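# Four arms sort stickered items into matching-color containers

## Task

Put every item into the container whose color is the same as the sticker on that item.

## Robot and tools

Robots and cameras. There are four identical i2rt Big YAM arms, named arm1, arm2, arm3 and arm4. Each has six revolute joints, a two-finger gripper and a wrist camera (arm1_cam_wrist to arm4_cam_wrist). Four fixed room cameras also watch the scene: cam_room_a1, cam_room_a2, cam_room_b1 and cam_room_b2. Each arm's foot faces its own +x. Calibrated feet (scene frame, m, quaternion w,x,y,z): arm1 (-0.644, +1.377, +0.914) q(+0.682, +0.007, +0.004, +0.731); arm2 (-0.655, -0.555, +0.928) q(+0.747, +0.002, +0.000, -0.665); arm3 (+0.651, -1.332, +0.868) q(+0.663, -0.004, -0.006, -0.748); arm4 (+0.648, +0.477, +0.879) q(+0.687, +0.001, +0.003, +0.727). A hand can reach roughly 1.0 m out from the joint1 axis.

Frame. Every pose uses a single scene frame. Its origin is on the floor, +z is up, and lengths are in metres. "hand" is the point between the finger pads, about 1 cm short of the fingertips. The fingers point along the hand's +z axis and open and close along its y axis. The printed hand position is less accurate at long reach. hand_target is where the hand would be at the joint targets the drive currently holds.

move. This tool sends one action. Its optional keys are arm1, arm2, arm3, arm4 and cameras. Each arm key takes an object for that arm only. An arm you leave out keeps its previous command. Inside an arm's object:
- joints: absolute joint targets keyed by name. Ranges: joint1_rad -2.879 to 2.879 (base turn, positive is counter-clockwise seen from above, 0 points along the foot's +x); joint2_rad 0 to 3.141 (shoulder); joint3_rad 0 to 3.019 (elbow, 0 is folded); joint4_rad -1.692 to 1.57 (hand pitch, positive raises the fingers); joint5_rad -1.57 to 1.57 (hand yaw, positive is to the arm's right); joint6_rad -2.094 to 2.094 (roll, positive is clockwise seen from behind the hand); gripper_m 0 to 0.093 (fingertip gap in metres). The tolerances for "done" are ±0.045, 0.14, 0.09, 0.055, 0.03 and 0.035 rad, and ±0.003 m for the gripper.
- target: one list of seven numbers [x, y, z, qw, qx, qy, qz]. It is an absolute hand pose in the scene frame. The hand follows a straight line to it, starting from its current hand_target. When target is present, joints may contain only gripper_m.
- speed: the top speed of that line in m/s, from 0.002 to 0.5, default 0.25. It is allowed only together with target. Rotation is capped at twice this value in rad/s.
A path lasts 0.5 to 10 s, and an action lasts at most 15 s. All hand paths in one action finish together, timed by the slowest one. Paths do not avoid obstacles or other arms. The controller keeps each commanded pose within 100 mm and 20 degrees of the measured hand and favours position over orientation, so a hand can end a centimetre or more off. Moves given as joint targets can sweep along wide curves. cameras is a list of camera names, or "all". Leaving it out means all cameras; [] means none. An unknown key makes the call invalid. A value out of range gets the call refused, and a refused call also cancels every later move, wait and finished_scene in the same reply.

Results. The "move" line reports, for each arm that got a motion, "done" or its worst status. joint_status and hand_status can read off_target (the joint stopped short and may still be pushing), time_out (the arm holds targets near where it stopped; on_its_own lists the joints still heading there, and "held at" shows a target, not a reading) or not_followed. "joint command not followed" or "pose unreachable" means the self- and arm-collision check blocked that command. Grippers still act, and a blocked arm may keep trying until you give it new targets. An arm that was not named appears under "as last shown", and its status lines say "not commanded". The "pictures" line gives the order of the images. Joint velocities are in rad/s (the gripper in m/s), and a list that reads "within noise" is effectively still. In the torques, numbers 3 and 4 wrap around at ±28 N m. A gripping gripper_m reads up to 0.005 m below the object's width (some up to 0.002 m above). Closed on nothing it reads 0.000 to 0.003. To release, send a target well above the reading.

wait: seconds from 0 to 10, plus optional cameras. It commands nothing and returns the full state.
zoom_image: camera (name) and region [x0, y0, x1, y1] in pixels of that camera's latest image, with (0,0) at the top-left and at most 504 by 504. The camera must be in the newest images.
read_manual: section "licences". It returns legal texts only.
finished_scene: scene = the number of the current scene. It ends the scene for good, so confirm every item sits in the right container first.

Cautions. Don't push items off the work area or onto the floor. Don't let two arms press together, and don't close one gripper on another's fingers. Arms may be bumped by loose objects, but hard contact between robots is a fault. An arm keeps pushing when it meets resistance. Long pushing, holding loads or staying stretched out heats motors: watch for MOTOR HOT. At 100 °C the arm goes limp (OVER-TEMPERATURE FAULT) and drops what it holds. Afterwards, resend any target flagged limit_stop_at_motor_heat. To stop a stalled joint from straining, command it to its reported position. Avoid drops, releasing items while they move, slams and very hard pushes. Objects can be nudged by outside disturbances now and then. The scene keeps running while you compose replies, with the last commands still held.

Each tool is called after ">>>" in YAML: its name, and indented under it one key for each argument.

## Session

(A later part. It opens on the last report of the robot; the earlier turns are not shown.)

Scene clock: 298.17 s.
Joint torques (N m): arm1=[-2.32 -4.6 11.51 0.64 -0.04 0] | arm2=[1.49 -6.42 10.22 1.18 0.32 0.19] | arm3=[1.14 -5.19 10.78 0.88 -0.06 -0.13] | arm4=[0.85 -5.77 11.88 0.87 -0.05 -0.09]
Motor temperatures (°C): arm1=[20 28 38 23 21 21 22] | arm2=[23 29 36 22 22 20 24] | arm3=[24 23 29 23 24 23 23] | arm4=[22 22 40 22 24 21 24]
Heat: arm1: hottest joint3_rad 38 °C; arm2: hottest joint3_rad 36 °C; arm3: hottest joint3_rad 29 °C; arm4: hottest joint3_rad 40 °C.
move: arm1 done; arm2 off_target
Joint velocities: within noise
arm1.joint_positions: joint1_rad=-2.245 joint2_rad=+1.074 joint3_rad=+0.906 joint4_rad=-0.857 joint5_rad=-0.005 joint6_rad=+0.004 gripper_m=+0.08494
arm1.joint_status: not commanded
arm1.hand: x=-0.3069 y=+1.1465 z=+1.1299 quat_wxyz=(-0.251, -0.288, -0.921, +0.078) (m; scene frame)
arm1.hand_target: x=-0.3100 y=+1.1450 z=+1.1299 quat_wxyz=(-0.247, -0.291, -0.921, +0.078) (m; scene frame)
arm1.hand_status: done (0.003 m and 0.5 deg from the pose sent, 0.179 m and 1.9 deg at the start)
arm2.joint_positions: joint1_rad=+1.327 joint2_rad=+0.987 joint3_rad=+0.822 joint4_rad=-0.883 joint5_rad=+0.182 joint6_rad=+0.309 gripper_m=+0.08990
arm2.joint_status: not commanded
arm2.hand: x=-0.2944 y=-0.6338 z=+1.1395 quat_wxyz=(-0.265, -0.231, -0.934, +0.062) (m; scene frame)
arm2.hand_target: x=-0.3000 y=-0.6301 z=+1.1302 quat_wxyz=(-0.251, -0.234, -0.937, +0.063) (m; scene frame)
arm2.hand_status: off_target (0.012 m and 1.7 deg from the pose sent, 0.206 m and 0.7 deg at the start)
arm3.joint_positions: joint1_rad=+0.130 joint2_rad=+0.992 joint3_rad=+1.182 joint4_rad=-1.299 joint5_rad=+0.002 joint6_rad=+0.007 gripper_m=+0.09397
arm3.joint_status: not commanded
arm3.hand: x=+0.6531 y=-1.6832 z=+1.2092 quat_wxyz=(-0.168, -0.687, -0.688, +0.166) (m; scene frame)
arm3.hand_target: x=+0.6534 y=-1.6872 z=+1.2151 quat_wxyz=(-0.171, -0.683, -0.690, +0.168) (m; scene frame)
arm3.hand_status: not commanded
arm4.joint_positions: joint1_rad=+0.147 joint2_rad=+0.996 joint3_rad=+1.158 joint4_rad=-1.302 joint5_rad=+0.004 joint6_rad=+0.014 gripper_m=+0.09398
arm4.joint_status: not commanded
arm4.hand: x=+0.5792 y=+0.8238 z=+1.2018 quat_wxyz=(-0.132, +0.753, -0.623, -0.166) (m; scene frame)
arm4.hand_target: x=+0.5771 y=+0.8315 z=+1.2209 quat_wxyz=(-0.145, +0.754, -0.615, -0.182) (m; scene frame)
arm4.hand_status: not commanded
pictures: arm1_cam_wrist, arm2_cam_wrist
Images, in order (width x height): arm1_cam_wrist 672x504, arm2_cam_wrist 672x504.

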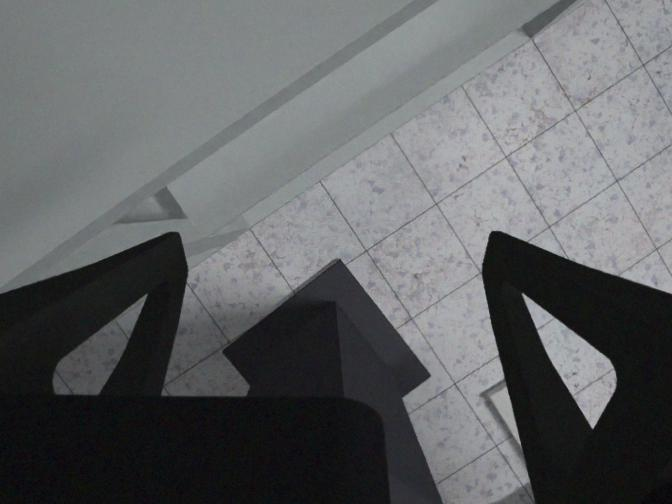

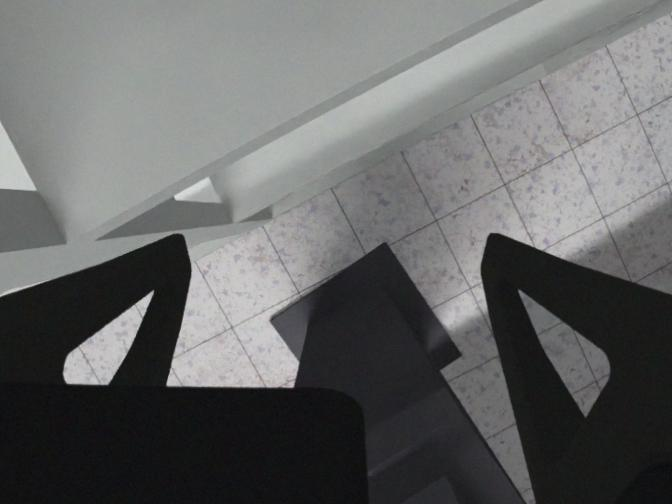

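>>> move:
  arm1: {"joints": {"joint2_rad": 0.8, "joint3_rad": 0.95, "joint4_rad": -1.2}}
  arm2: {"joints": {"joint2_rad": 0.75, "joint3_rad": 0.9, "joint4_rad": -1.2, "joint5_rad": 0.0, "joint6_rad": 0.0}}
  arm3: {"joints": {"joint1_rad": -1.2}}
  arm4: {"joints": {"joint1_rad": 0.9}}
  cameras: ["arm3_cam_wrist", "arm4_cam_wrist"]

>>> move:
  arm3: {"joints": {"joint1_rad": -2.25}}
  cameras: ["arm3_cam_wrist", "arm4_cam_wrist", "cam_room_a1", "cam_room_a2"]

Scene clock: 309.80 s.
Joint torques (N m): arm1=[-2.43 -0.32 15.47 0.79 -0.07 0.02] | arm2=[1.49 -2.61 15.35 1.11 -0.18 -0.09] | arm3=[0.73 -6.3 10.76 0.88 -0.04 -0.1] | arm4=[1.03 -5.36 11.81 0.88 0.05 -0.07]
Motor temperatures (°C): arm1=[20 27 38 23 21 21 22] | arm2=[23 28 35 22 22 20 24] | arm3=[24 23 29 23 24 23 23] | arm4=[22 22 41 22 24 21 24]
Heat: arm1: hottest joint3_rad 38 °C; arm2: hottest joint3_rad 35 °C; arm3: hottest joint3_rad 29 °C; arm4: hottest joint3_rad 41 °C.
move: arm1 done; arm2 done; arm3 done; arm4 done
Joint velocities: within noise
arm1.joint_positions: joint1_rad=-2.245 joint2_rad=+0.794 joint3_rad=+0.906 joint4_rad=-1.189 joint5_rad=-0.005 joint6_rad=+0.004 gripper_m=+0.08494
arm1.joint_status: all done
arm1.hand: x=-0.3919 y=+1.2057 z=+1.1841 quat_wxyz=(-0.227, -0.290, -0.927, +0.071) (m; scene frame)
arm1.hand_target: x=-0.3881 y=+1.2006 z=+1.2030 quat_wxyz=(-0.239, -0.291, -0.923, +0.075) (m; scene frame)
arm1.hand_status: not commanded
arm2.joint_positions: joint1_rad=+1.328 joint2_rad=+0.740 joint3_rad=+0.852 joint4_rad=-1.185 joint5_rad=+0.003 joint6_rad=+0.015 gripper_m=+0.08990
arm2.joint_status: all done
arm2.hand: x=-0.3731 y=-0.5929 z=+1.1909 quat_wxyz=(-0.246, -0.069, -0.967, +0.014) (m; scene frame)
arm2.hand_target: x=-0.3667 y=-0.5906 z=+1.2106 quat_wxyz=(-0.258, -0.057, -0.964, +0.013) (m; scene frame)
arm2.hand_status: not commanded
arm3.joint_positions: joint1_rad=-1.192 joint2_rad=+0.998 joint3_rad=+1.182 joint4_rad=-1.299 joint5_rad=+0.001 joint6_rad=+0.006 gripper_m=+0.09398
arm3.joint_status: all done
arm3.hand: x=+0.3047 y=-1.4176 z=+1.2030 quat_wxyz=(-0.036, -0.966, -0.121, +0.224) (m; scene frame)
arm3.hand_target: x=+0.3014 y=-1.4156 z=+1.2110 quat_wxyz=(-0.036, -0.965, -0.120, +0.232) (m; scene frame)
arm3.hand_status: not commanded
arm4.joint_positions: joint1_rad=+0.900 joint2_rad=+0.996 joint3_rad=+1.158 joint4_rad=-1.302 joint5_rad=+0.001 joint6_rad=+0.013 gripper_m=+0.09398
arm4.joint_status: all done
arm4.hand: x=+0.3618 y=+0.6822 z=+1.2033 quat_wxyz=(-0.061, +0.929, -0.302, -0.206) (m; scene frame)
arm4.hand_target: x=+0.3554 y=+0.6866 z=+1.2224 quat_wxyz=(-0.068, +0.926, -0.295, -0.224) (m; scene frame)
arm4.hand_status: not commanded
pictures: arm3_cam_wrist, arm4_cam_wrist
Images, in order (width x height): arm3_cam_wrist 672x504, arm4_cam_wrist 672x504.

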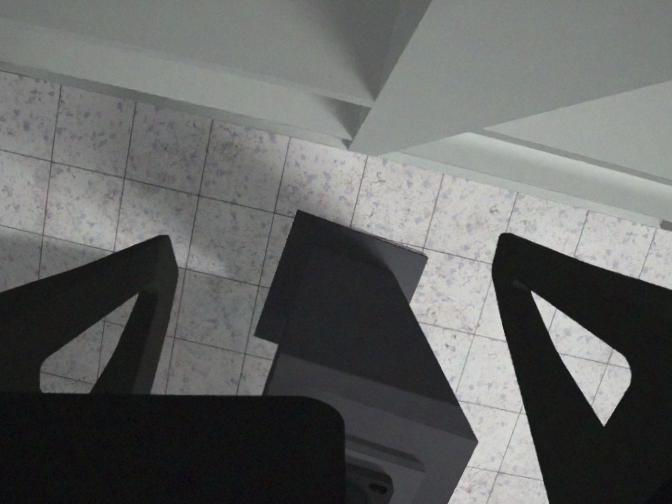

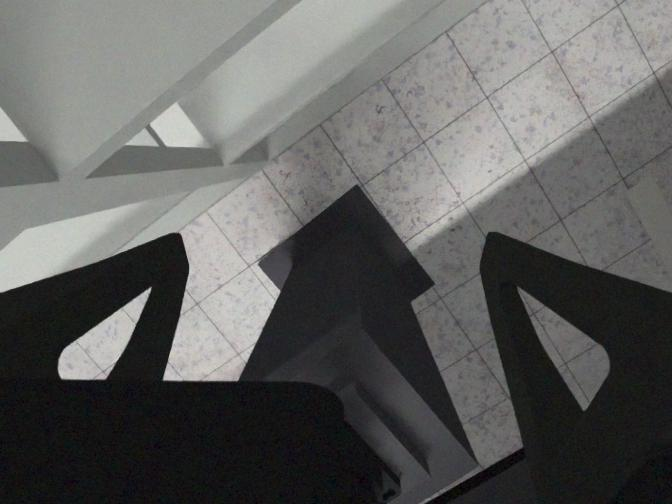

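Scene clock: 311.33 s.
Joint torques (N m): arm1=[-2.43 -0.21 15.47 0.77 -0.01 0.01] | arm2=[1.55 -2.49 15.41 1.14 -0.18 -0.09] | arm3=[0.79 -6.42 10.73 0.79 -0.01 -0.11] | arm4=[0.91 -5.66 11.73 0.8 0.06 -0.12]
Motor temperatures (°C): arm1=[20 27 38 23 21 21 22] | arm2=[23 28 35 22 22 20 24] | arm3=[24 23 29 23 24 23 23] | arm4=[22 22 41 22 24 21 24]
Heat: arm1: hottest joint3_rad 38 °C; arm2: hottest joint3_rad 35 °C; arm3: hottest joint3_rad 29 °C; arm4: hottest joint3_rad 41 °C.
move: arm3 done
Joint velocities: within noise
arm1, arm2, arm4: as last shown
arm3.joint_positions: joint1_rad=-2.242 joint2_rad=+0.998 joint3_rad=+1.182 joint4_rad=-1.299 joint5_rad=+0.001 joint6_rad=+0.006 gripper_m=+0.09399
arm3.joint_status: all done
arm3.hand: x=+0.3998 y=-1.0721 z=+1.1984 quat_wxyz=(+0.081, -0.898, +0.380, +0.205) (m; scene frame)
arm3.hand_target: x=+0.3999 y=-1.0682 z=+1.2063 quat_wxyz=(+0.085, -0.896, +0.380, +0.212) (m; scene frame)
arm3.hand_status: not commanded
pictures: arm3_cam_wrist, arm4_cam_wrist, cam_room_a1, cam_room_a2
Images, in order (width x height): arm3_cam_wrist 672x504, arm4_cam_wrist 672x504, cam_room_a1 672x504, cam_room_a2 672x504.

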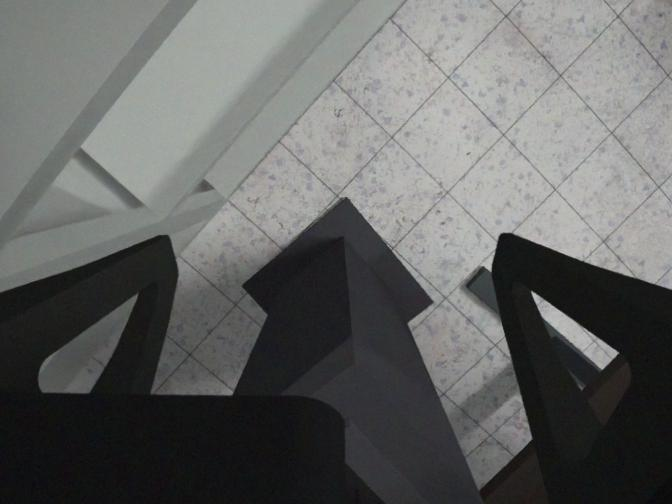

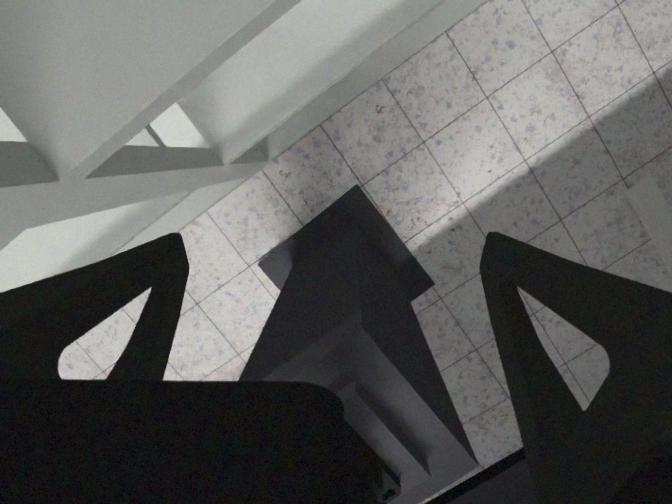

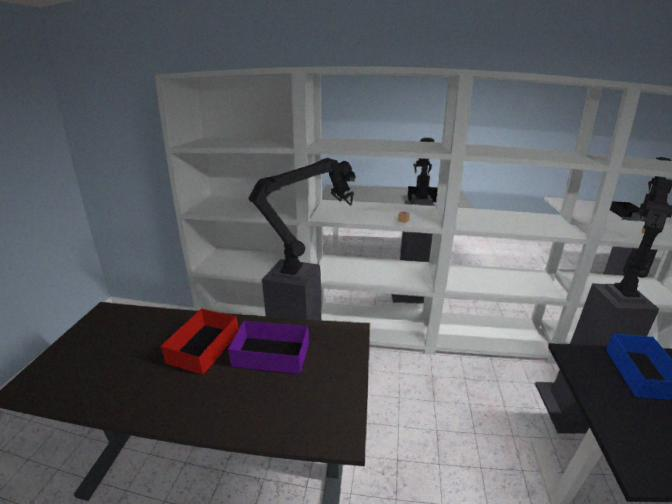

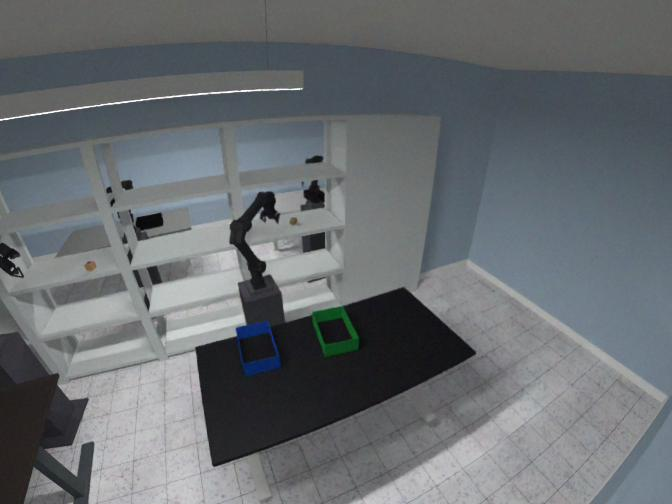

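>>> move:
  arm3: {"target": [0.34, -0.81, 1.14, 0.056, -0.943, 0.209, 0.2527], "speed": 0.15}
  arm4: {"target": [0.27, 0.755, 1.14, 0.0778, -0.9212, 0.2905, 0.2468], "speed": 0.15}
  cameras: ["arm3_cam_wrist", "arm4_cam_wrist", "cam_room_a1"]

Scene clock: 329.63 s.
Joint torques (N m): arm1=[-2.55 -0.67 15.24 0.91 -0.06 -0.01] | arm2=[1.49 -2.61 15.35 1.11 -0.17 -0.09] | arm3=[0.44 -17.67 13.83 0.64 -0.33 -0.14] | arm4=[0.09 -9.47 9.03 1.39 -0.08 -0.11]
Motor temperatures (°C): arm1=[20 26 40 23 21 21 22] | arm2=[23 27 37 22 22 20 24] | arm3=[24 23 30 23 24 23 23] | arm4=[22 22 41 22 24 21 24]
Heat: arm1: hottest joint3_rad 40 °C; arm2: hottest joint3_rad 37 °C; arm3: hottest joint3_rad 30 °C; arm4: hottest joint3_rad 41 °C.
move: arm3 off_target; arm4 done
Joint velocities: within noise
arm1, arm2: as last shown
arm3.joint_positions: joint1_rad=-2.557 joint2_rad=+1.643 joint3_rad=+1.571 joint4_rad=-1.116 joint5_rad=-0.313 joint6_rad=-0.607 gripper_m=+0.09399
arm3.joint_status: not commanded
arm3.hand: x=+0.3414 y=-0.8269 z=+1.1160 quat_wxyz=(+0.036, -0.947, +0.213, +0.237) (m; scene frame)
arm3.hand_target: x=+0.3408 y=-0.8112 z=+1.1402 quat_wxyz=(+0.056, -0.943, +0.209, +0.253) (m; scene frame)
arm3.hand_status: off_target (0.029 m and 3.0 deg from the pose sent, 0.275 m and 21.2 deg at the start)
arm4.joint_positions: joint1_rad=+0.890 joint2_rad=+1.236 joint3_rad=+1.149 joint4_rad=-0.966 joint5_rad=-0.002 joint6_rad=-0.006 gripper_m=+0.09398
arm4.joint_status: not commanded
arm4.hand: x=+0.2728 y=+0.7494 z=+1.1435 quat_wxyz=(-0.076, +0.921, -0.294, -0.245) (m; scene frame)
arm4.hand_target: x=+0.2701 y=+0.7549 z=+1.1401 quat_wxyz=(-0.078, +0.921, -0.291, -0.247) (m; scene frame)
arm4.hand_status: done (0.007 m and 0.5 deg from the pose sent, 0.133 m and 5.3 deg at the start)
pictures: arm3_cam_wrist, arm4_cam_wrist, cam_room_a1
Images, in order (width x height): arm3_cam_wrist 672x504, arm4_cam_wrist 672x504, cam_room_a1 672x504.

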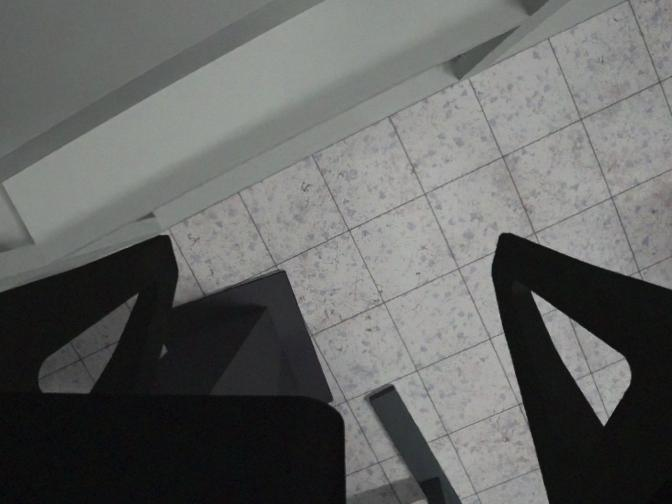

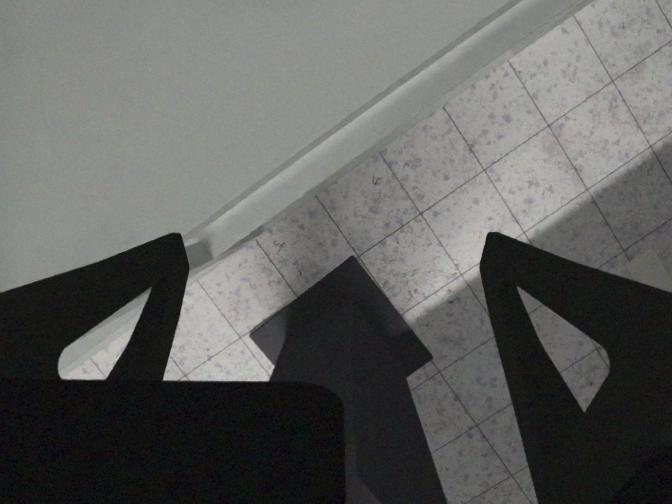

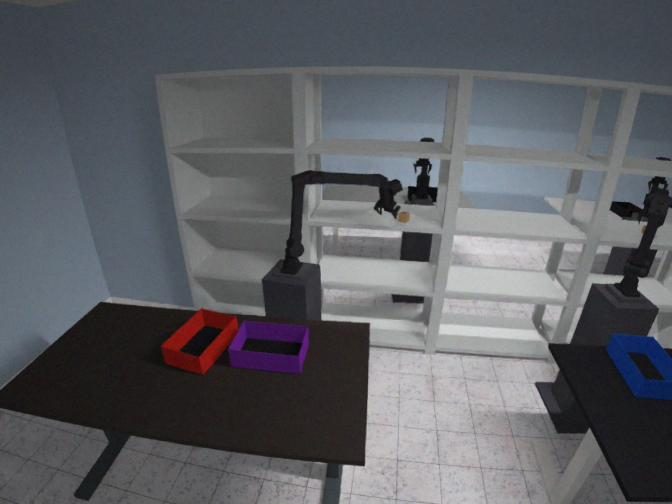

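>>> move:
  arm3: {"target": [0.25, -0.765, 1.14, 0.056, -0.943, 0.209, 0.2527], "speed": 0.1}
  arm4: {"target": [0.15, 0.84, 1.12, 0.0778, -0.9212, 0.2905, 0.2468], "speed": 0.1}
  cameras: ["arm3_cam_wrist", "arm4_cam_wrist"]

Scene clock: 335.30 s.
Joint torques (N m): arm1=[-2.84 -0.26 15.27 0.75 -0.08 0.02] | arm2=[1.38 -2.55 15.36 1.11 -0.17 -0.08] | arm3=[2.2 -20.48 14.16 0.47 -0.11 0.02] | arm4=[0.62 -15.44 12.49 0.98 0.03 -0.09]
Motor temperatures (°C): arm1=[20 26 40 23 21 21 22] | arm2=[23 27 37 22 22 20 24] | arm3=[24 24 31 23 24 23 23] | arm4=[22 22 41 22 24 21 24]
Heat: arm1: hottest joint3_rad 40 °C; arm2: hottest joint3_rad 37 °C; arm3: hottest joint3_rad 31 °C; arm4: hottest joint3_rad 41 °C.
move: arm3 off_target; arm4 off_target
Joint velocities: within noise
arm1, arm2: as last shown
arm3.joint_positions: joint1_rad=-2.480 joint2_rad=+1.861 joint3_rad=+1.879 joint4_rad=-1.163 joint5_rad=-0.276 joint6_rad=-0.529 gripper_m=+0.09399
arm3.joint_status: not commanded
arm3.hand: x=+0.2630 y=-0.7725 z=+1.1221 quat_wxyz=(+0.045, -0.946, +0.214, +0.241) (m; scene frame)
arm3.hand_target: x=+0.2506 y=-0.7661 z=+1.1399 quat_wxyz=(+0.056, -0.943, +0.209, +0.253) (m; scene frame)
arm3.hand_status: off_target (0.023 m and 1.9 deg from the pose sent, 0.113 m and 3.0 deg at the start)
arm4.joint_positions: joint1_rad=+0.890 joint2_rad=+1.616 joint3_rad=+1.448 joint4_rad=-0.924 joint5_rad=-0.002 joint6_rad=-0.007 gripper_m=+0.09398
arm4.joint_status: not commanded
arm4.hand: x=+0.1647 y=+0.8269 z=+1.1041 quat_wxyz=(-0.071, +0.925, -0.295, -0.228) (m; scene frame)
arm4.hand_target: x=+0.1511 y=+0.8392 z=+1.1201 quat_wxyz=(-0.078, +0.921, -0.290, -0.247) (m; scene frame)
arm4.hand_status: off_target (0.025 m and 2.5 deg from the pose sent, 0.154 m and 0.5 deg at the start)
pictures: arm3_cam_wrist, arm4_cam_wrist
Images, in order (width x height): arm3_cam_wrist 672x504, arm4_cam_wrist 672x504.

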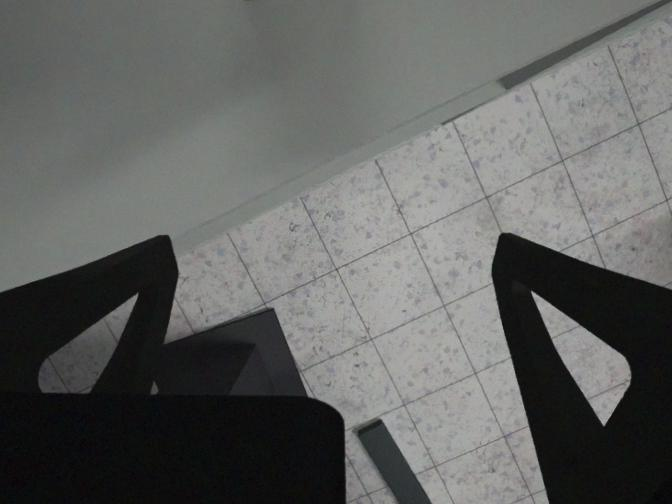

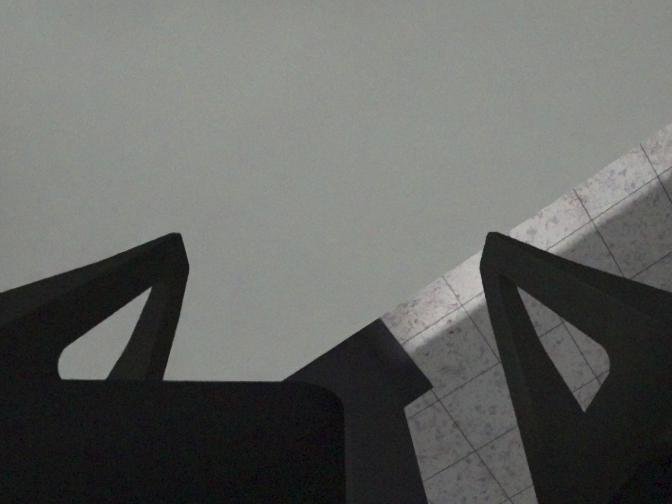

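>>> move:
  arm3: {"target": [0.185, -0.735, 1.135, 0.056, -0.943, 0.209, 0.2527], "speed": 0.08}
  arm4: {"target": [0.08, 0.89, 1.125, 0.0778, -0.9212, 0.2905, 0.2468], "speed": 0.1}
  cameras: ["arm3_cam_wrist", "arm4_cam_wrist"]

Scene clock: 340.93 s.
Joint torques (N m): arm1=[-2.14 -0.26 15.35 0.83 -0.04 -0.01] | arm2=[1.49 -2.49 15.41 1.13 -0.18 -0.08] | arm3=[2.08 -23.36 14.01 0.53 -0.08 0.03] | arm4=[0.79 -18.96 12.72 0.42 0.04 -0.05]
Motor temperatures (°C): arm1=[20 26 41 23 21 21 22] | arm2=[23 26 38 22 22 20 24] | arm3=[24 24 32 23 24 23 23] | arm4=[22 23 42 22 24 21 24]
Heat: arm1: hottest joint3_rad 41 °C; arm2: hottest joint3_rad 38 °C; arm3: hottest joint3_rad 32 °C; arm4: hottest joint3_rad 42 °C.
move: arm3 off_target; arm4 off_target
Joint velocities: within noise
arm1, arm2: as last shown
arm3.joint_positions: joint1_rad=-2.422 joint2_rad=+2.058 joint3_rad=+2.178 joint4_rad=-1.247 joint5_rad=-0.250 joint6_rad=-0.475 gripper_m=+0.09399
arm3.joint_status: not commanded
arm3.hand: x=+0.1980 y=-0.7391 z=+1.1204 quat_wxyz=(+0.047, -0.945, +0.213, +0.242) (m; scene frame)
arm3.hand_target: x=+0.1856 y=-0.7358 z=+1.1349 quat_wxyz=(+0.056, -0.943, +0.209, +0.253) (m; scene frame)
arm3.hand_status: off_target (0.020 m and 1.7 deg from the pose sent, 0.087 m and 1.9 deg at the start)
arm4.joint_positions: joint1_rad=+0.890 joint2_rad=+1.841 joint3_rad=+1.772 joint4_rad=-0.997 joint5_rad=-0.002 joint6_rad=-0.007 gripper_m=+0.09398
arm4.joint_status: not commanded
arm4.hand: x=+0.0904 y=+0.8806 z=+1.1161 quat_wxyz=(-0.074, +0.922, -0.295, -0.239) (m; scene frame)
arm4.hand_target: x=+0.0806 y=+0.8896 z=+1.1251 quat_wxyz=(-0.078, +0.921, -0.290, -0.248) (m; scene frame)
arm4.hand_status: off_target (0.017 m and 1.1 deg from the pose sent, 0.108 m and 2.5 deg at the start)
pictures: arm3_cam_wrist, arm4_cam_wrist
Images, in order (width x height): arm3_cam_wrist 672x504, arm4_cam_wrist 672x504.

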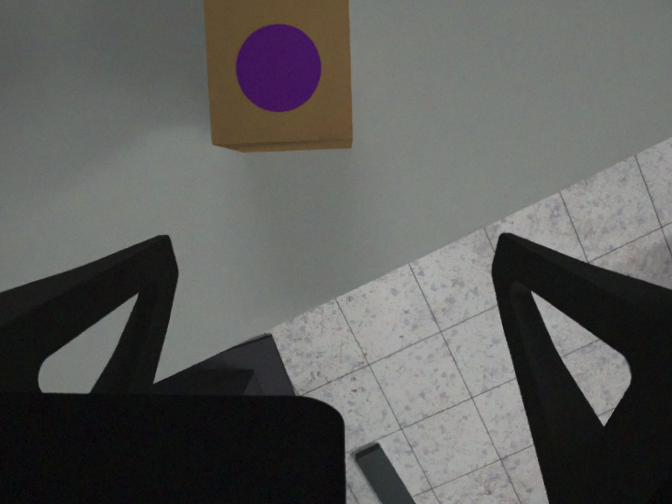

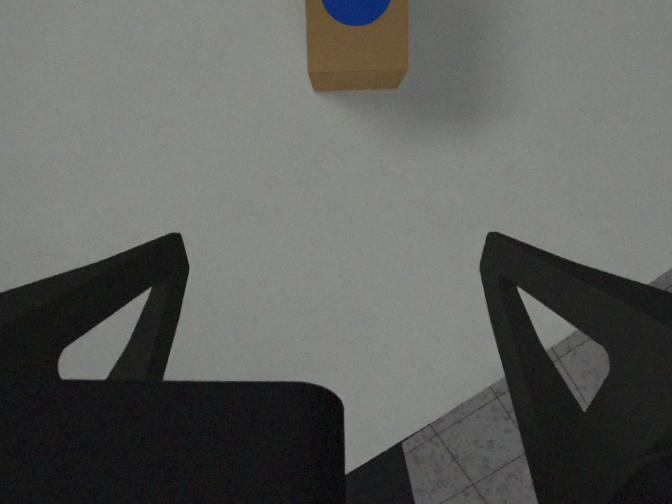

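>>> move:
  arm3: {"target": [0.119, -0.726, 1.118, 0.0538, -0.9448, 0.2008, 0.2531], "speed": 0.08}
  arm4: {"target": [-0.002, 0.958, 1.1, 0.0778, -0.9212, 0.2905, 0.2468], "speed": 0.08}
  cameras: ["arm3_cam_wrist", "arm4_cam_wrist"]

Scene clock: 362.33 s.
Joint torques (N m): arm1=[-2.32 -0.09 15.46 0.8 -0.05 0.02] | arm2=[1.49 -2.55 15.35 1.1 -0.18 -0.08] | arm3=[2.2 -25.76 13.93 0.55 -0.07 0.03] | arm4=[0.32 -23.82 12.86 0.36 -0.04 -0.08]
Motor temperatures (°C): arm1=[20 25 42 23 21 21 22] | arm2=[23 26 39 22 22 20 24] | arm3=[24 24 34 23 24 23 23] | arm4=[22 25 42 22 24 21 24]
Heat: arm1: hottest joint3_rad 42 °C; arm2: hottest joint3_rad 39 °C; arm3: hottest joint3_rad 34 °C; arm4: hottest joint3_rad 42 °C.
move: arm3 off_target; arm4 off_target
Joint velocities: within noise
arm1, arm2: as last shown
arm3.joint_positions: joint1_rad=-2.356 joint2_rad=+2.259 joint3_rad=+2.481 joint4_rad=-1.337 joint5_rad=-0.227 joint6_rad=-0.431 gripper_m=+0.09399
arm3.joint_status: not commanded
arm3.hand: x=+0.1309 y=-0.7274 z=+1.1058 quat_wxyz=(+0.046, -0.947, +0.205, +0.243) (m; scene frame)
arm3.hand_target: x=+0.1197 y=-0.7268 z=+1.1180 quat_wxyz=(+0.054, -0.945, +0.201, +0.254) (m; scene frame)
arm3.hand_status: off_target (0.017 m and 1.6 deg from the pose sent, 0.080 m and 2.1 deg at the start)
arm4.joint_positions: joint1_rad=+0.885 joint2_rad=+2.194 joint3_rad=+2.277 joint4_rad=-1.146 joint5_rad=-0.004 joint6_rad=-0.011 gripper_m=+0.09398
arm4.joint_status: not commanded
arm4.hand: x=+0.0033 y=+0.9475 z=+1.0958 quat_wxyz=(-0.075, +0.922, -0.295, -0.241) (m; scene frame)
arm4.hand_target: x=-0.0014 y=+0.9577 z=+1.0999 quat_wxyz=(-0.078, +0.921, -0.291, -0.248) (m; scene frame)
arm4.hand_status: off_target (0.013 m and 0.9 deg from the pose sent, 0.122 m and 1.1 deg at the start)
pictures: arm3_cam_wrist, arm4_cam_wrist
Images, in order (width x height): arm3_cam_wrist 672x504, arm4_cam_wrist 672x504.

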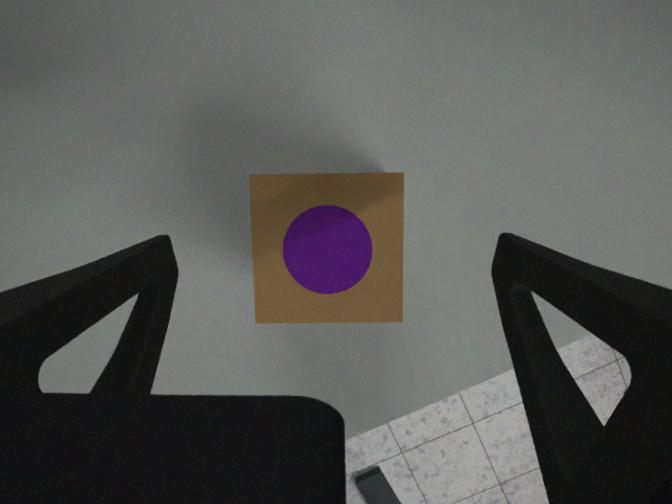

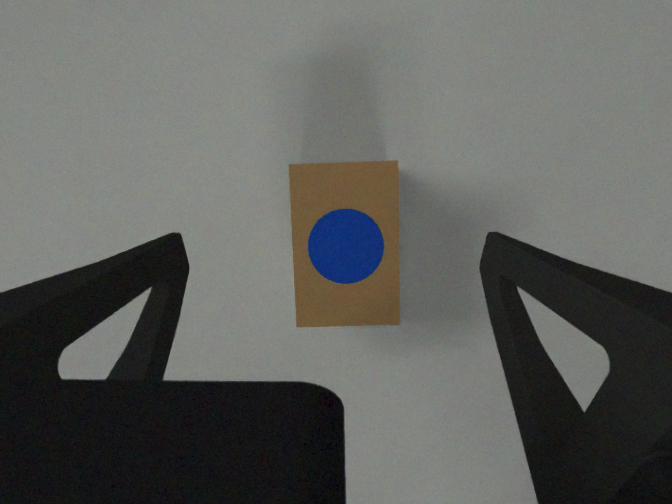

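>>> move:
  arm3: {"target": [0.117, -0.728, 1.065, 0.0538, -0.9448, 0.2008, 0.2531], "speed": 0.06}
  arm4: {"target": [0.001, 0.961, 1.04, 0.0778, -0.9212, 0.2905, 0.2468], "speed": 0.06}
  cameras: ["arm3_cam_wrist", "arm4_cam_wrist"]

Scene clock: 374.90 s.
Joint torques (N m): arm1=[-2.08 -0.56 15.41 0.79 -0.04 0.03] | arm2=[1.38 -2.61 15.39 1.13 -0.17 -0.08] | arm3=[2.37 -29.63 8.91 1.42 -0.07 0.02] | arm4=[0.44 -25 9.32 1.42 -0.08 -0.11]
Motor temperatures (°C): arm1=[20 25 42 23 21 21 22] | arm2=[23 26 39 22 22 20 23] | arm3=[24 25 34 23 24 23 23] | arm4=[22 24 42 22 24 21 24]
Heat: arm1: hottest joint3_rad 42 °C; arm2: hottest joint3_rad 39 °C; arm3: hottest joint3_rad 34 °C; arm4: hottest joint3_rad 42 °C.
move: arm3 off_target; arm4 off_target
Joint velocities: within noise
arm1, arm2: as last shown
arm3.joint_positions: joint1_rad=-2.356 joint2_rad=+2.258 joint3_rad=+2.332 joint4_rad=-1.189 joint5_rad=-0.225 joint6_rad=-0.428 gripper_m=+0.09399
arm3.joint_status: not commanded
arm3.hand: x=+0.1261 y=-0.7215 z=+1.0496 quat_wxyz=(+0.046, -0.947, +0.206, +0.242) (m; scene frame)
arm3.hand_target: x=+0.1173 y=-0.7280 z=+1.0650 quat_wxyz=(+0.054, -0.945, +0.201, +0.253) (m; scene frame)
arm3.hand_status: off_target (0.019 m and 1.7 deg from the pose sent, 0.043 m and 1.6 deg at the start)
arm4.joint_positions: joint1_rad=+0.879 joint2_rad=+2.194 joint3_rad=+2.161 joint4_rad=-1.014 joint5_rad=-0.007 joint6_rad=-0.016 gripper_m=+0.09398
arm4.joint_status: not commanded
arm4.hand: x=+0.0021 y=+0.9535 z=+1.0533 quat_wxyz=(-0.077, +0.920, -0.294, -0.248) (m; scene frame)
arm4.hand_target: x=+0.0014 y=+0.9608 z=+1.0401 quat_wxyz=(-0.078, +0.921, -0.291, -0.247) (m; scene frame)
arm4.hand_status: off_target (0.015 m and 0.5 deg from the pose sent, 0.057 m and 0.9 deg at the start)
pictures: arm3_cam_wrist, arm4_cam_wrist
Images, in order (width x height): arm3_cam_wrist 672x504, arm4_cam_wrist 672x504.

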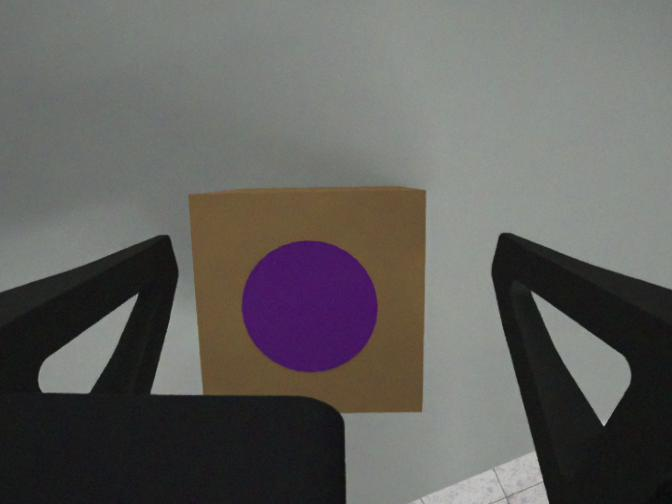

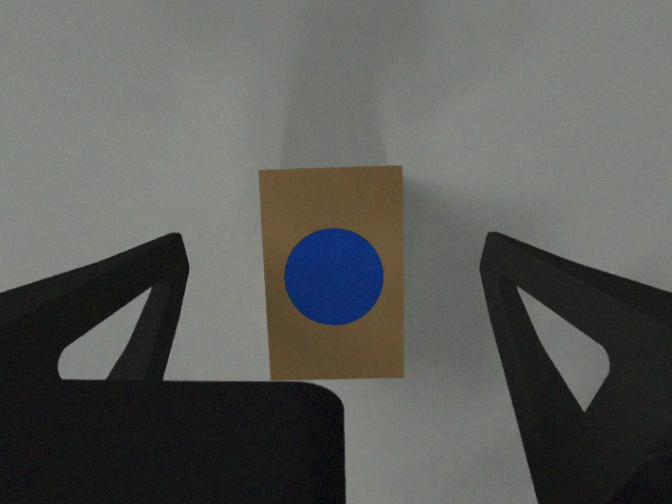

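>>> move:
  arm3: {"joints": {"gripper_m": 0.065}}
  arm4: {"target": [0.004, 0.959, 1.005, 0.0778, -0.9212, 0.2905, 0.2468], "speed": 0.06}
  cameras: ["arm3_cam_wrist", "arm4_cam_wrist"]

Scene clock: 386.23 s.
Joint torques (N m): arm1=[-2.96 0.15 15.46 0.84 -0.05 0.03] | arm2=[1.32 -2.49 15.36 1.1 -0.18 -0.07] | arm3=[2.43 -29.51 8.94 1.43 -0.08 0.01] | arm4=[0.56 -24.94 9.11 1.39 -0.07 -0.09]
Motor temperatures (°C): arm1=[20 25 42 23 21 21 22] | arm2=[23 25 40 22 22 20 23] | arm3=[24 25 33 23 24 23 23] | arm4=[22 24 42 22 24 21 24]
Heat: arm1: hottest joint3_rad 42 °C; arm2: hottest joint3_rad 40 °C; arm3: hottest joint3_rad 33 °C; arm4: hottest joint3_rad 42 °C.
move: arm3 done; arm4 off_target
Joint velocities: within noise
arm1, arm2: as last shown
arm3.joint_positions: joint1_rad=-2.355 joint2_rad=+2.258 joint3_rad=+2.332 joint4_rad=-1.189 joint5_rad=-0.225 joint6_rad=-0.428 gripper_m=+0.06507
arm3.joint_status: all done
arm3.hand: x=+0.1258 y=-0.7217 z=+1.0497 quat_wxyz=(+0.046, -0.947, +0.206, +0.242) (m; scene frame)
arm3.hand_target: x=+0.1172 y=-0.7281 z=+1.0650 quat_wxyz=(+0.054, -0.945, +0.201, +0.253) (m; scene frame)
arm3.hand_status: not commanded
arm4.joint_positions: joint1_rad=+0.879 joint2_rad=+2.194 joint3_rad=+2.068 joint4_rad=-0.922 joint5_rad=-0.007 joint6_rad=-0.017 gripper_m=+0.09398
arm4.joint_status: not commanded
arm4.hand: x=+0.0042 y=+0.9516 z=+1.0180 quat_wxyz=(-0.077, +0.920, -0.294, -0.248) (m; scene frame)
arm4.hand_target: x=+0.0043 y=+0.9587 z=+1.0051 quat_wxyz=(-0.078, +0.921, -0.290, -0.247) (m; scene frame)
arm4.hand_status: off_target (0.015 m and 0.4 deg from the pose sent, 0.049 m and 0.4 deg at the start)
pictures: arm3_cam_wrist, arm4_cam_wrist
Images, in order (width x height): arm3_cam_wrist 672x504, arm4_cam_wrist 672x504.

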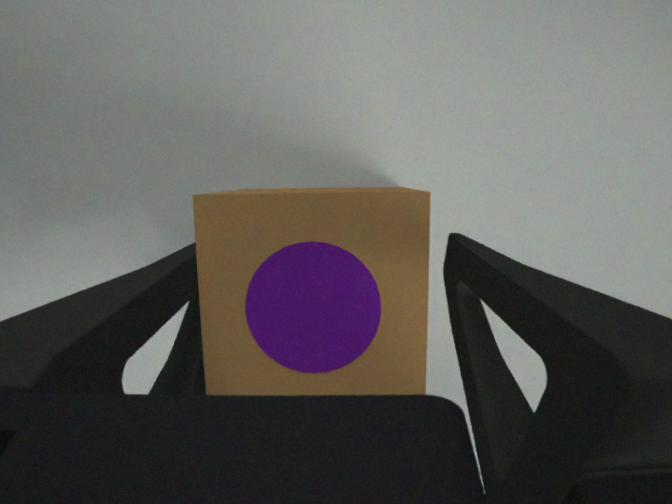

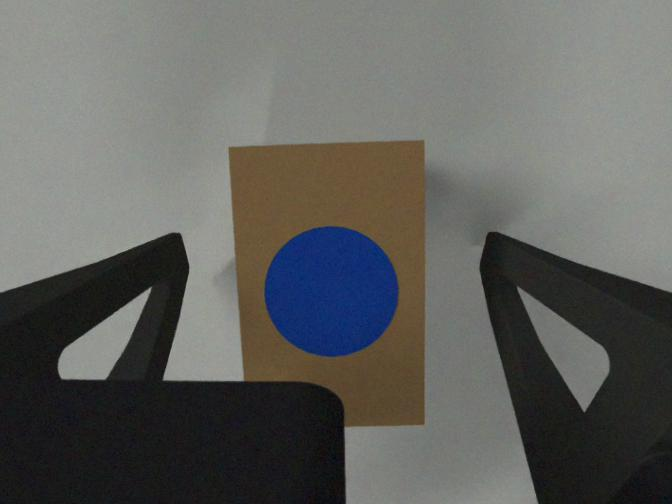

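>>> move:
  arm3: {"joints": {"gripper_m": 0.055}}
  arm4: {"target": [0.004, 0.959, 0.993, 0.0778, -0.9212, 0.2905, 0.2468], "speed": 0.05}
  cameras: ["arm3_cam_wrist", "arm4_cam_wrist"]

>>> move:
  arm3: {"joints": {"gripper_m": 0.044}}
  arm4: {"joints": {"gripper_m": 0.055}}
  cameras: ["arm3_cam_wrist", "arm4_cam_wrist"]

Scene clock: 391.13 s.
Joint torques (N m): arm1=[-2.43 -0.44 15.35 0.84 -0.08 0.01] | arm2=[1.44 -2.37 15.38 1.13 -0.18 -0.08] | arm3=[2.49 -29.57 8.91 1.4 -0.11 0.02] | arm4=[0.26 -23.88 8.73 1.39 -0.02 -0.08]
Motor temperatures (°C): arm1=[20 24 42 23 21 21 22] | arm2=[23 25 40 22 22 20 23] | arm3=[24 26 32 23 24 23 23] | arm4=[22 24 41 22 24 21 24]
Heat: arm1: hottest joint3_rad 42 °C; arm2: hottest joint3_rad 40 °C; arm3: hottest joint3_rad 32 °C; arm4: hottest joint3_rad 41 °C.
move: arm3 done; arm4 off_target
Joint velocities: within noise
arm1.joint_positions: joint1_rad=-2.245 joint2_rad=+0.794 joint3_rad=+0.906 joint4_rad=-1.189 joint5_rad=-0.005 joint6_rad=+0.004 gripper_m=+0.08494
arm1.joint_status: not commanded
arm1.hand: x=-0.3919 y=+1.2057 z=+1.1841 quat_wxyz=(-0.227, -0.290, -0.927, +0.071) (m; scene frame)
arm1.hand_target: x=-0.3881 y=+1.2006 z=+1.2030 quat_wxyz=(-0.239, -0.291, -0.923, +0.075) (m; scene frame)
arm1.hand_status: not commanded
arm2.joint_positions: joint1_rad=+1.328 joint2_rad=+0.740 joint3_rad=+0.852 joint4_rad=-1.185 joint5_rad=+0.003 joint6_rad=+0.015 gripper_m=+0.08990
arm2.joint_status: not commanded
arm2.hand: x=-0.3731 y=-0.5929 z=+1.1909 quat_wxyz=(-0.246, -0.069, -0.967, +0.014) (m; scene frame)
arm2.hand_target: x=-0.3667 y=-0.5906 z=+1.2106 quat_wxyz=(-0.258, -0.057, -0.964, +0.013) (m; scene frame)
arm2.hand_status: not commanded
arm3.joint_positions: joint1_rad=-2.355 joint2_rad=+2.258 joint3_rad=+2.332 joint4_rad=-1.189 joint5_rad=-0.225 joint6_rad=-0.428 gripper_m=+0.05511
arm3.joint_status: all done
arm3.hand: x=+0.1254 y=-0.7220 z=+1.0496 quat_wxyz=(+0.047, -0.947, +0.206, +0.242) (m; scene frame)
arm3.hand_target: x=+0.1171 y=-0.7281 z=+1.0650 quat_wxyz=(+0.054, -0.945, +0.201, +0.253) (m; scene frame)
arm3.hand_status: not commanded
arm4.joint_positions: joint1_rad=+0.879 joint2_rad=+2.194 joint3_rad=+2.051 joint4_rad=-0.894 joint5_rad=-0.008 joint6_rad=-0.017 gripper_m=+0.09398
arm4.joint_status: not commanded
arm4.hand: x=+0.0033 y=+0.9526 z=+1.0127 quat_wxyz=(-0.079, +0.919, -0.293, -0.253) (m; scene frame)
arm4.hand_target: x=+0.0046 y=+0.9587 z=+0.9932 quat_wxyz=(-0.078, +0.921, -0.291, -0.247) (m; scene frame)
arm4.hand_status: off_target (0.021 m and 0.8 deg from the pose sent, 0.026 m and 0.4 deg at the start)
pictures: arm3_cam_wrist, arm4_cam_wrist
Images, in order (width x height): arm3_cam_wrist 672x504, arm4_cam_wrist 672x504.

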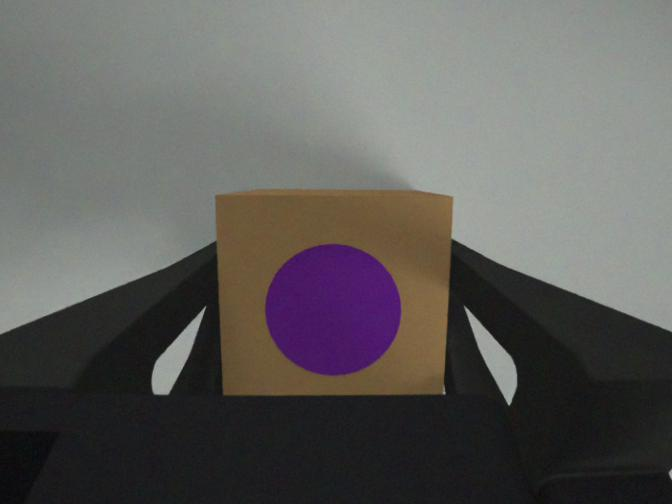

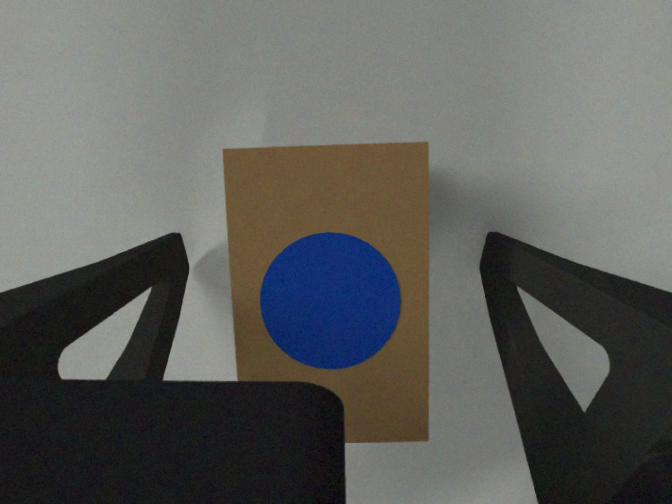

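Scene clock: 391.70 s.
Joint torques (N m): arm1=[-2.14 -0.21 15.5 0.73 -0.05 0.03] | arm2=[1.49 -2.43 15.38 1.16 -0.18 -0.09] | arm3=[2.37 -29.63 8.92 1.42 -0.1 0.02] | arm4=[0.21 -24.23 8.72 1.39 -0.05 -0.07]
Motor temperatures (°C): arm1=[20 24 42 23 21 21 22] | arm2=[23 25 40 22 22 20 23] | arm3=[24 26 32 23 24 23 23] | arm4=[22 25 41 22 24 21 24]
Heat: arm1: hottest joint3_rad 42 °C; arm2: hottest joint3_rad 40 °C; arm3: hottest joint3_rad 32 °C; arm4: hottest joint3_rad 41 °C.
move: arm3 off_target; arm4 done
Joint velocities: within noise
arm1, arm2: as last shown
arm3.joint_positions: joint1_rad=-2.355 joint2_rad=+2.258 joint3_rad=+2.332 joint4_rad=-1.189 joint5_rad=-0.225 joint6_rad=-0.428 gripper_m=+0.05282
arm3.joint_status: gripper_m off_target (ended at +0.05285, target +0.04400)
arm3.hand: x=+0.1254 y=-0.7220 z=+1.0496 quat_wxyz=(+0.047, -0.947, +0.206, +0.242) (m; scene frame)
arm3.hand_target: x=+0.1171 y=-0.7281 z=+1.0649 quat_wxyz=(+0.054, -0.945, +0.201, +0.253) (m; scene frame)
arm3.hand_status: not commanded
arm4.joint_positions: joint1_rad=+0.879 joint2_rad=+2.194 joint3_rad=+2.051 joint4_rad=-0.894 joint5_rad=-0.008 joint6_rad=-0.017 gripper_m=+0.05510
arm4.joint_status: all done
arm4.hand: x=+0.0033 y=+0.9526 z=+1.0127 quat_wxyz=(-0.079, +0.919, -0.293, -0.253) (m; scene frame)
arm4.hand_target: x=+0.0045 y=+0.9586 z=+0.9932 quat_wxyz=(-0.078, +0.921, -0.291, -0.247) (m; scene frame)
arm4.hand_status: not commanded
pictures: arm3_cam_wrist, arm4_cam_wrist
Images, in order (width x height): arm3_cam_wrist 672x504, arm4_cam_wrist 672x504.

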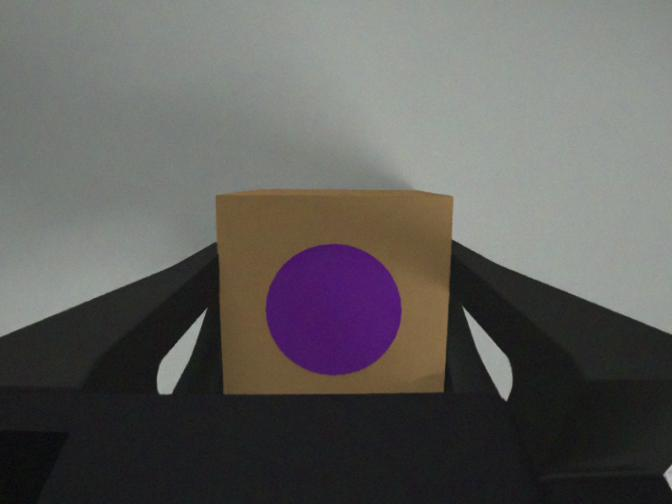

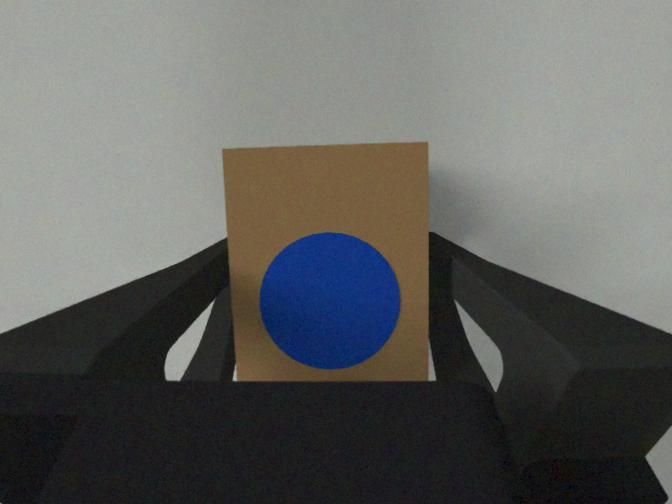

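>>> move:
  arm4: {"joints": {"gripper_m": 0.046}}
  cameras: ["arm4_cam_wrist"]

>>> move:
  arm4: {"joints": {"gripper_m": 0.035}}
  cameras: ["arm4_cam_wrist"]

Scene clock: 398.00 s.
Joint torques (N m): arm1=[-2.96 0.03 15.38 0.75 0 0.02] | arm2=[1.44 -2.43 15.35 1.13 -0.18 -0.07] | arm3=[2.26 -29.63 8.94 1.39 -0.1 0.01] | arm4=[0.09 -23.82 8.62 1.36 -0.03 -0.07]
Motor temperatures (°C): arm1=[20 24 43 23 21 21 22] | arm2=[23 25 40 22 22 20 23] | arm3=[24 26 32 23 24 23 23] | arm4=[22 25 40 22 24 21 24]
Heat: arm1: hottest joint3_rad 43 °C; arm2: hottest joint3_rad 40 °C; arm3: hottest joint3_rad 32 °C; arm4: hottest joint3_rad 40 °C.
move: arm4 done
Joint velocities: within noise
arm1, arm2, arm3: as last shown
arm4.joint_positions: joint1_rad=+0.879 joint2_rad=+2.194 joint3_rad=+2.051 joint4_rad=-0.894 joint5_rad=-0.008 joint6_rad=-0.018 gripper_m=+0.04621
arm4.joint_status: all done
arm4.hand: x=+0.0033 y=+0.9525 z=+1.0127 quat_wxyz=(-0.079, +0.919, -0.293, -0.253) (m; scene frame)
arm4.hand_target: x=+0.0045 y=+0.9586 z=+0.9932 quat_wxyz=(-0.078, +0.921, -0.291, -0.247) (m; scene frame)
arm4.hand_status: not commanded
pictures: arm4_cam_wrist
Images, in order (width x height): arm4_cam_wrist 672x504.

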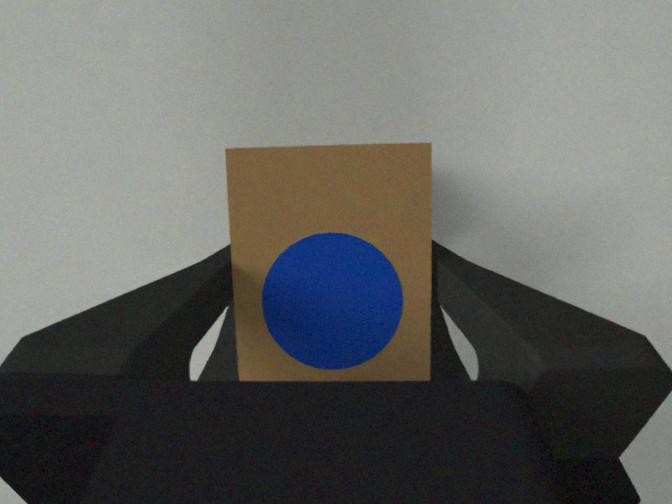

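Scene clock: 398.43 s.
Joint torques (N m): arm1=[-2.84 -0.44 15.34 0.69 -0.06 -0.01] | arm2=[1.38 -2.37 15.34 1.09 -0.18 -0.08] | arm3=[2.43 -29.68 8.9 1.4 -0.1 0.03] | arm4=[0.21 -24 8.73 1.54 -0.03 -0.08]
Motor temperatures (°C): arm1=[20 24 43 23 21 21 22] | arm2=[23 25 40 22 22 20 23] | arm3=[24 26 32 23 24 23 23] | arm4=[22 25 40 22 24 21 24]
Heat: arm1: hottest joint3_rad 43 °C; arm2: hottest joint3_rad 40 °C; arm3: hottest joint3_rad 32 °C; arm4: hottest joint3_rad 40 °C.
move: arm4 off_target
Joint velocities: within noise
arm1, arm2, arm3: as last shown
arm4.joint_positions: joint1_rad=+0.879 joint2_rad=+2.194 joint3_rad=+2.051 joint4_rad=-0.894 joint5_rad=-0.008 joint6_rad=-0.018 gripper_m=+0.04422
arm4.joint_status: gripper_m off_target (ended at +0.04425, target +0.03500)
arm4.hand: x=+0.0032 y=+0.9526 z=+1.0128 quat_wxyz=(-0.079, +0.919, -0.293, -0.253) (m; scene frame)
arm4.hand_target: x=+0.0045 y=+0.9586 z=+0.9932 quat_wxyz=(-0.078, +0.921, -0.291, -0.247) (m; scene frame)
arm4.hand_status: not commanded
pictures: arm4_cam_wrist
Images, in order (width x height): arm4_cam_wrist 672x504.

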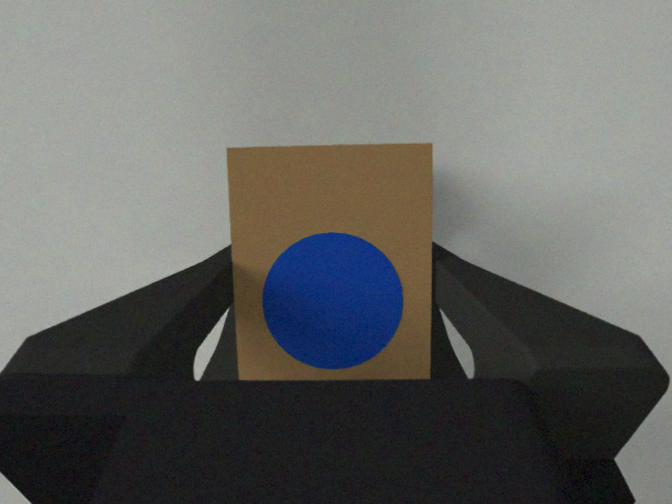

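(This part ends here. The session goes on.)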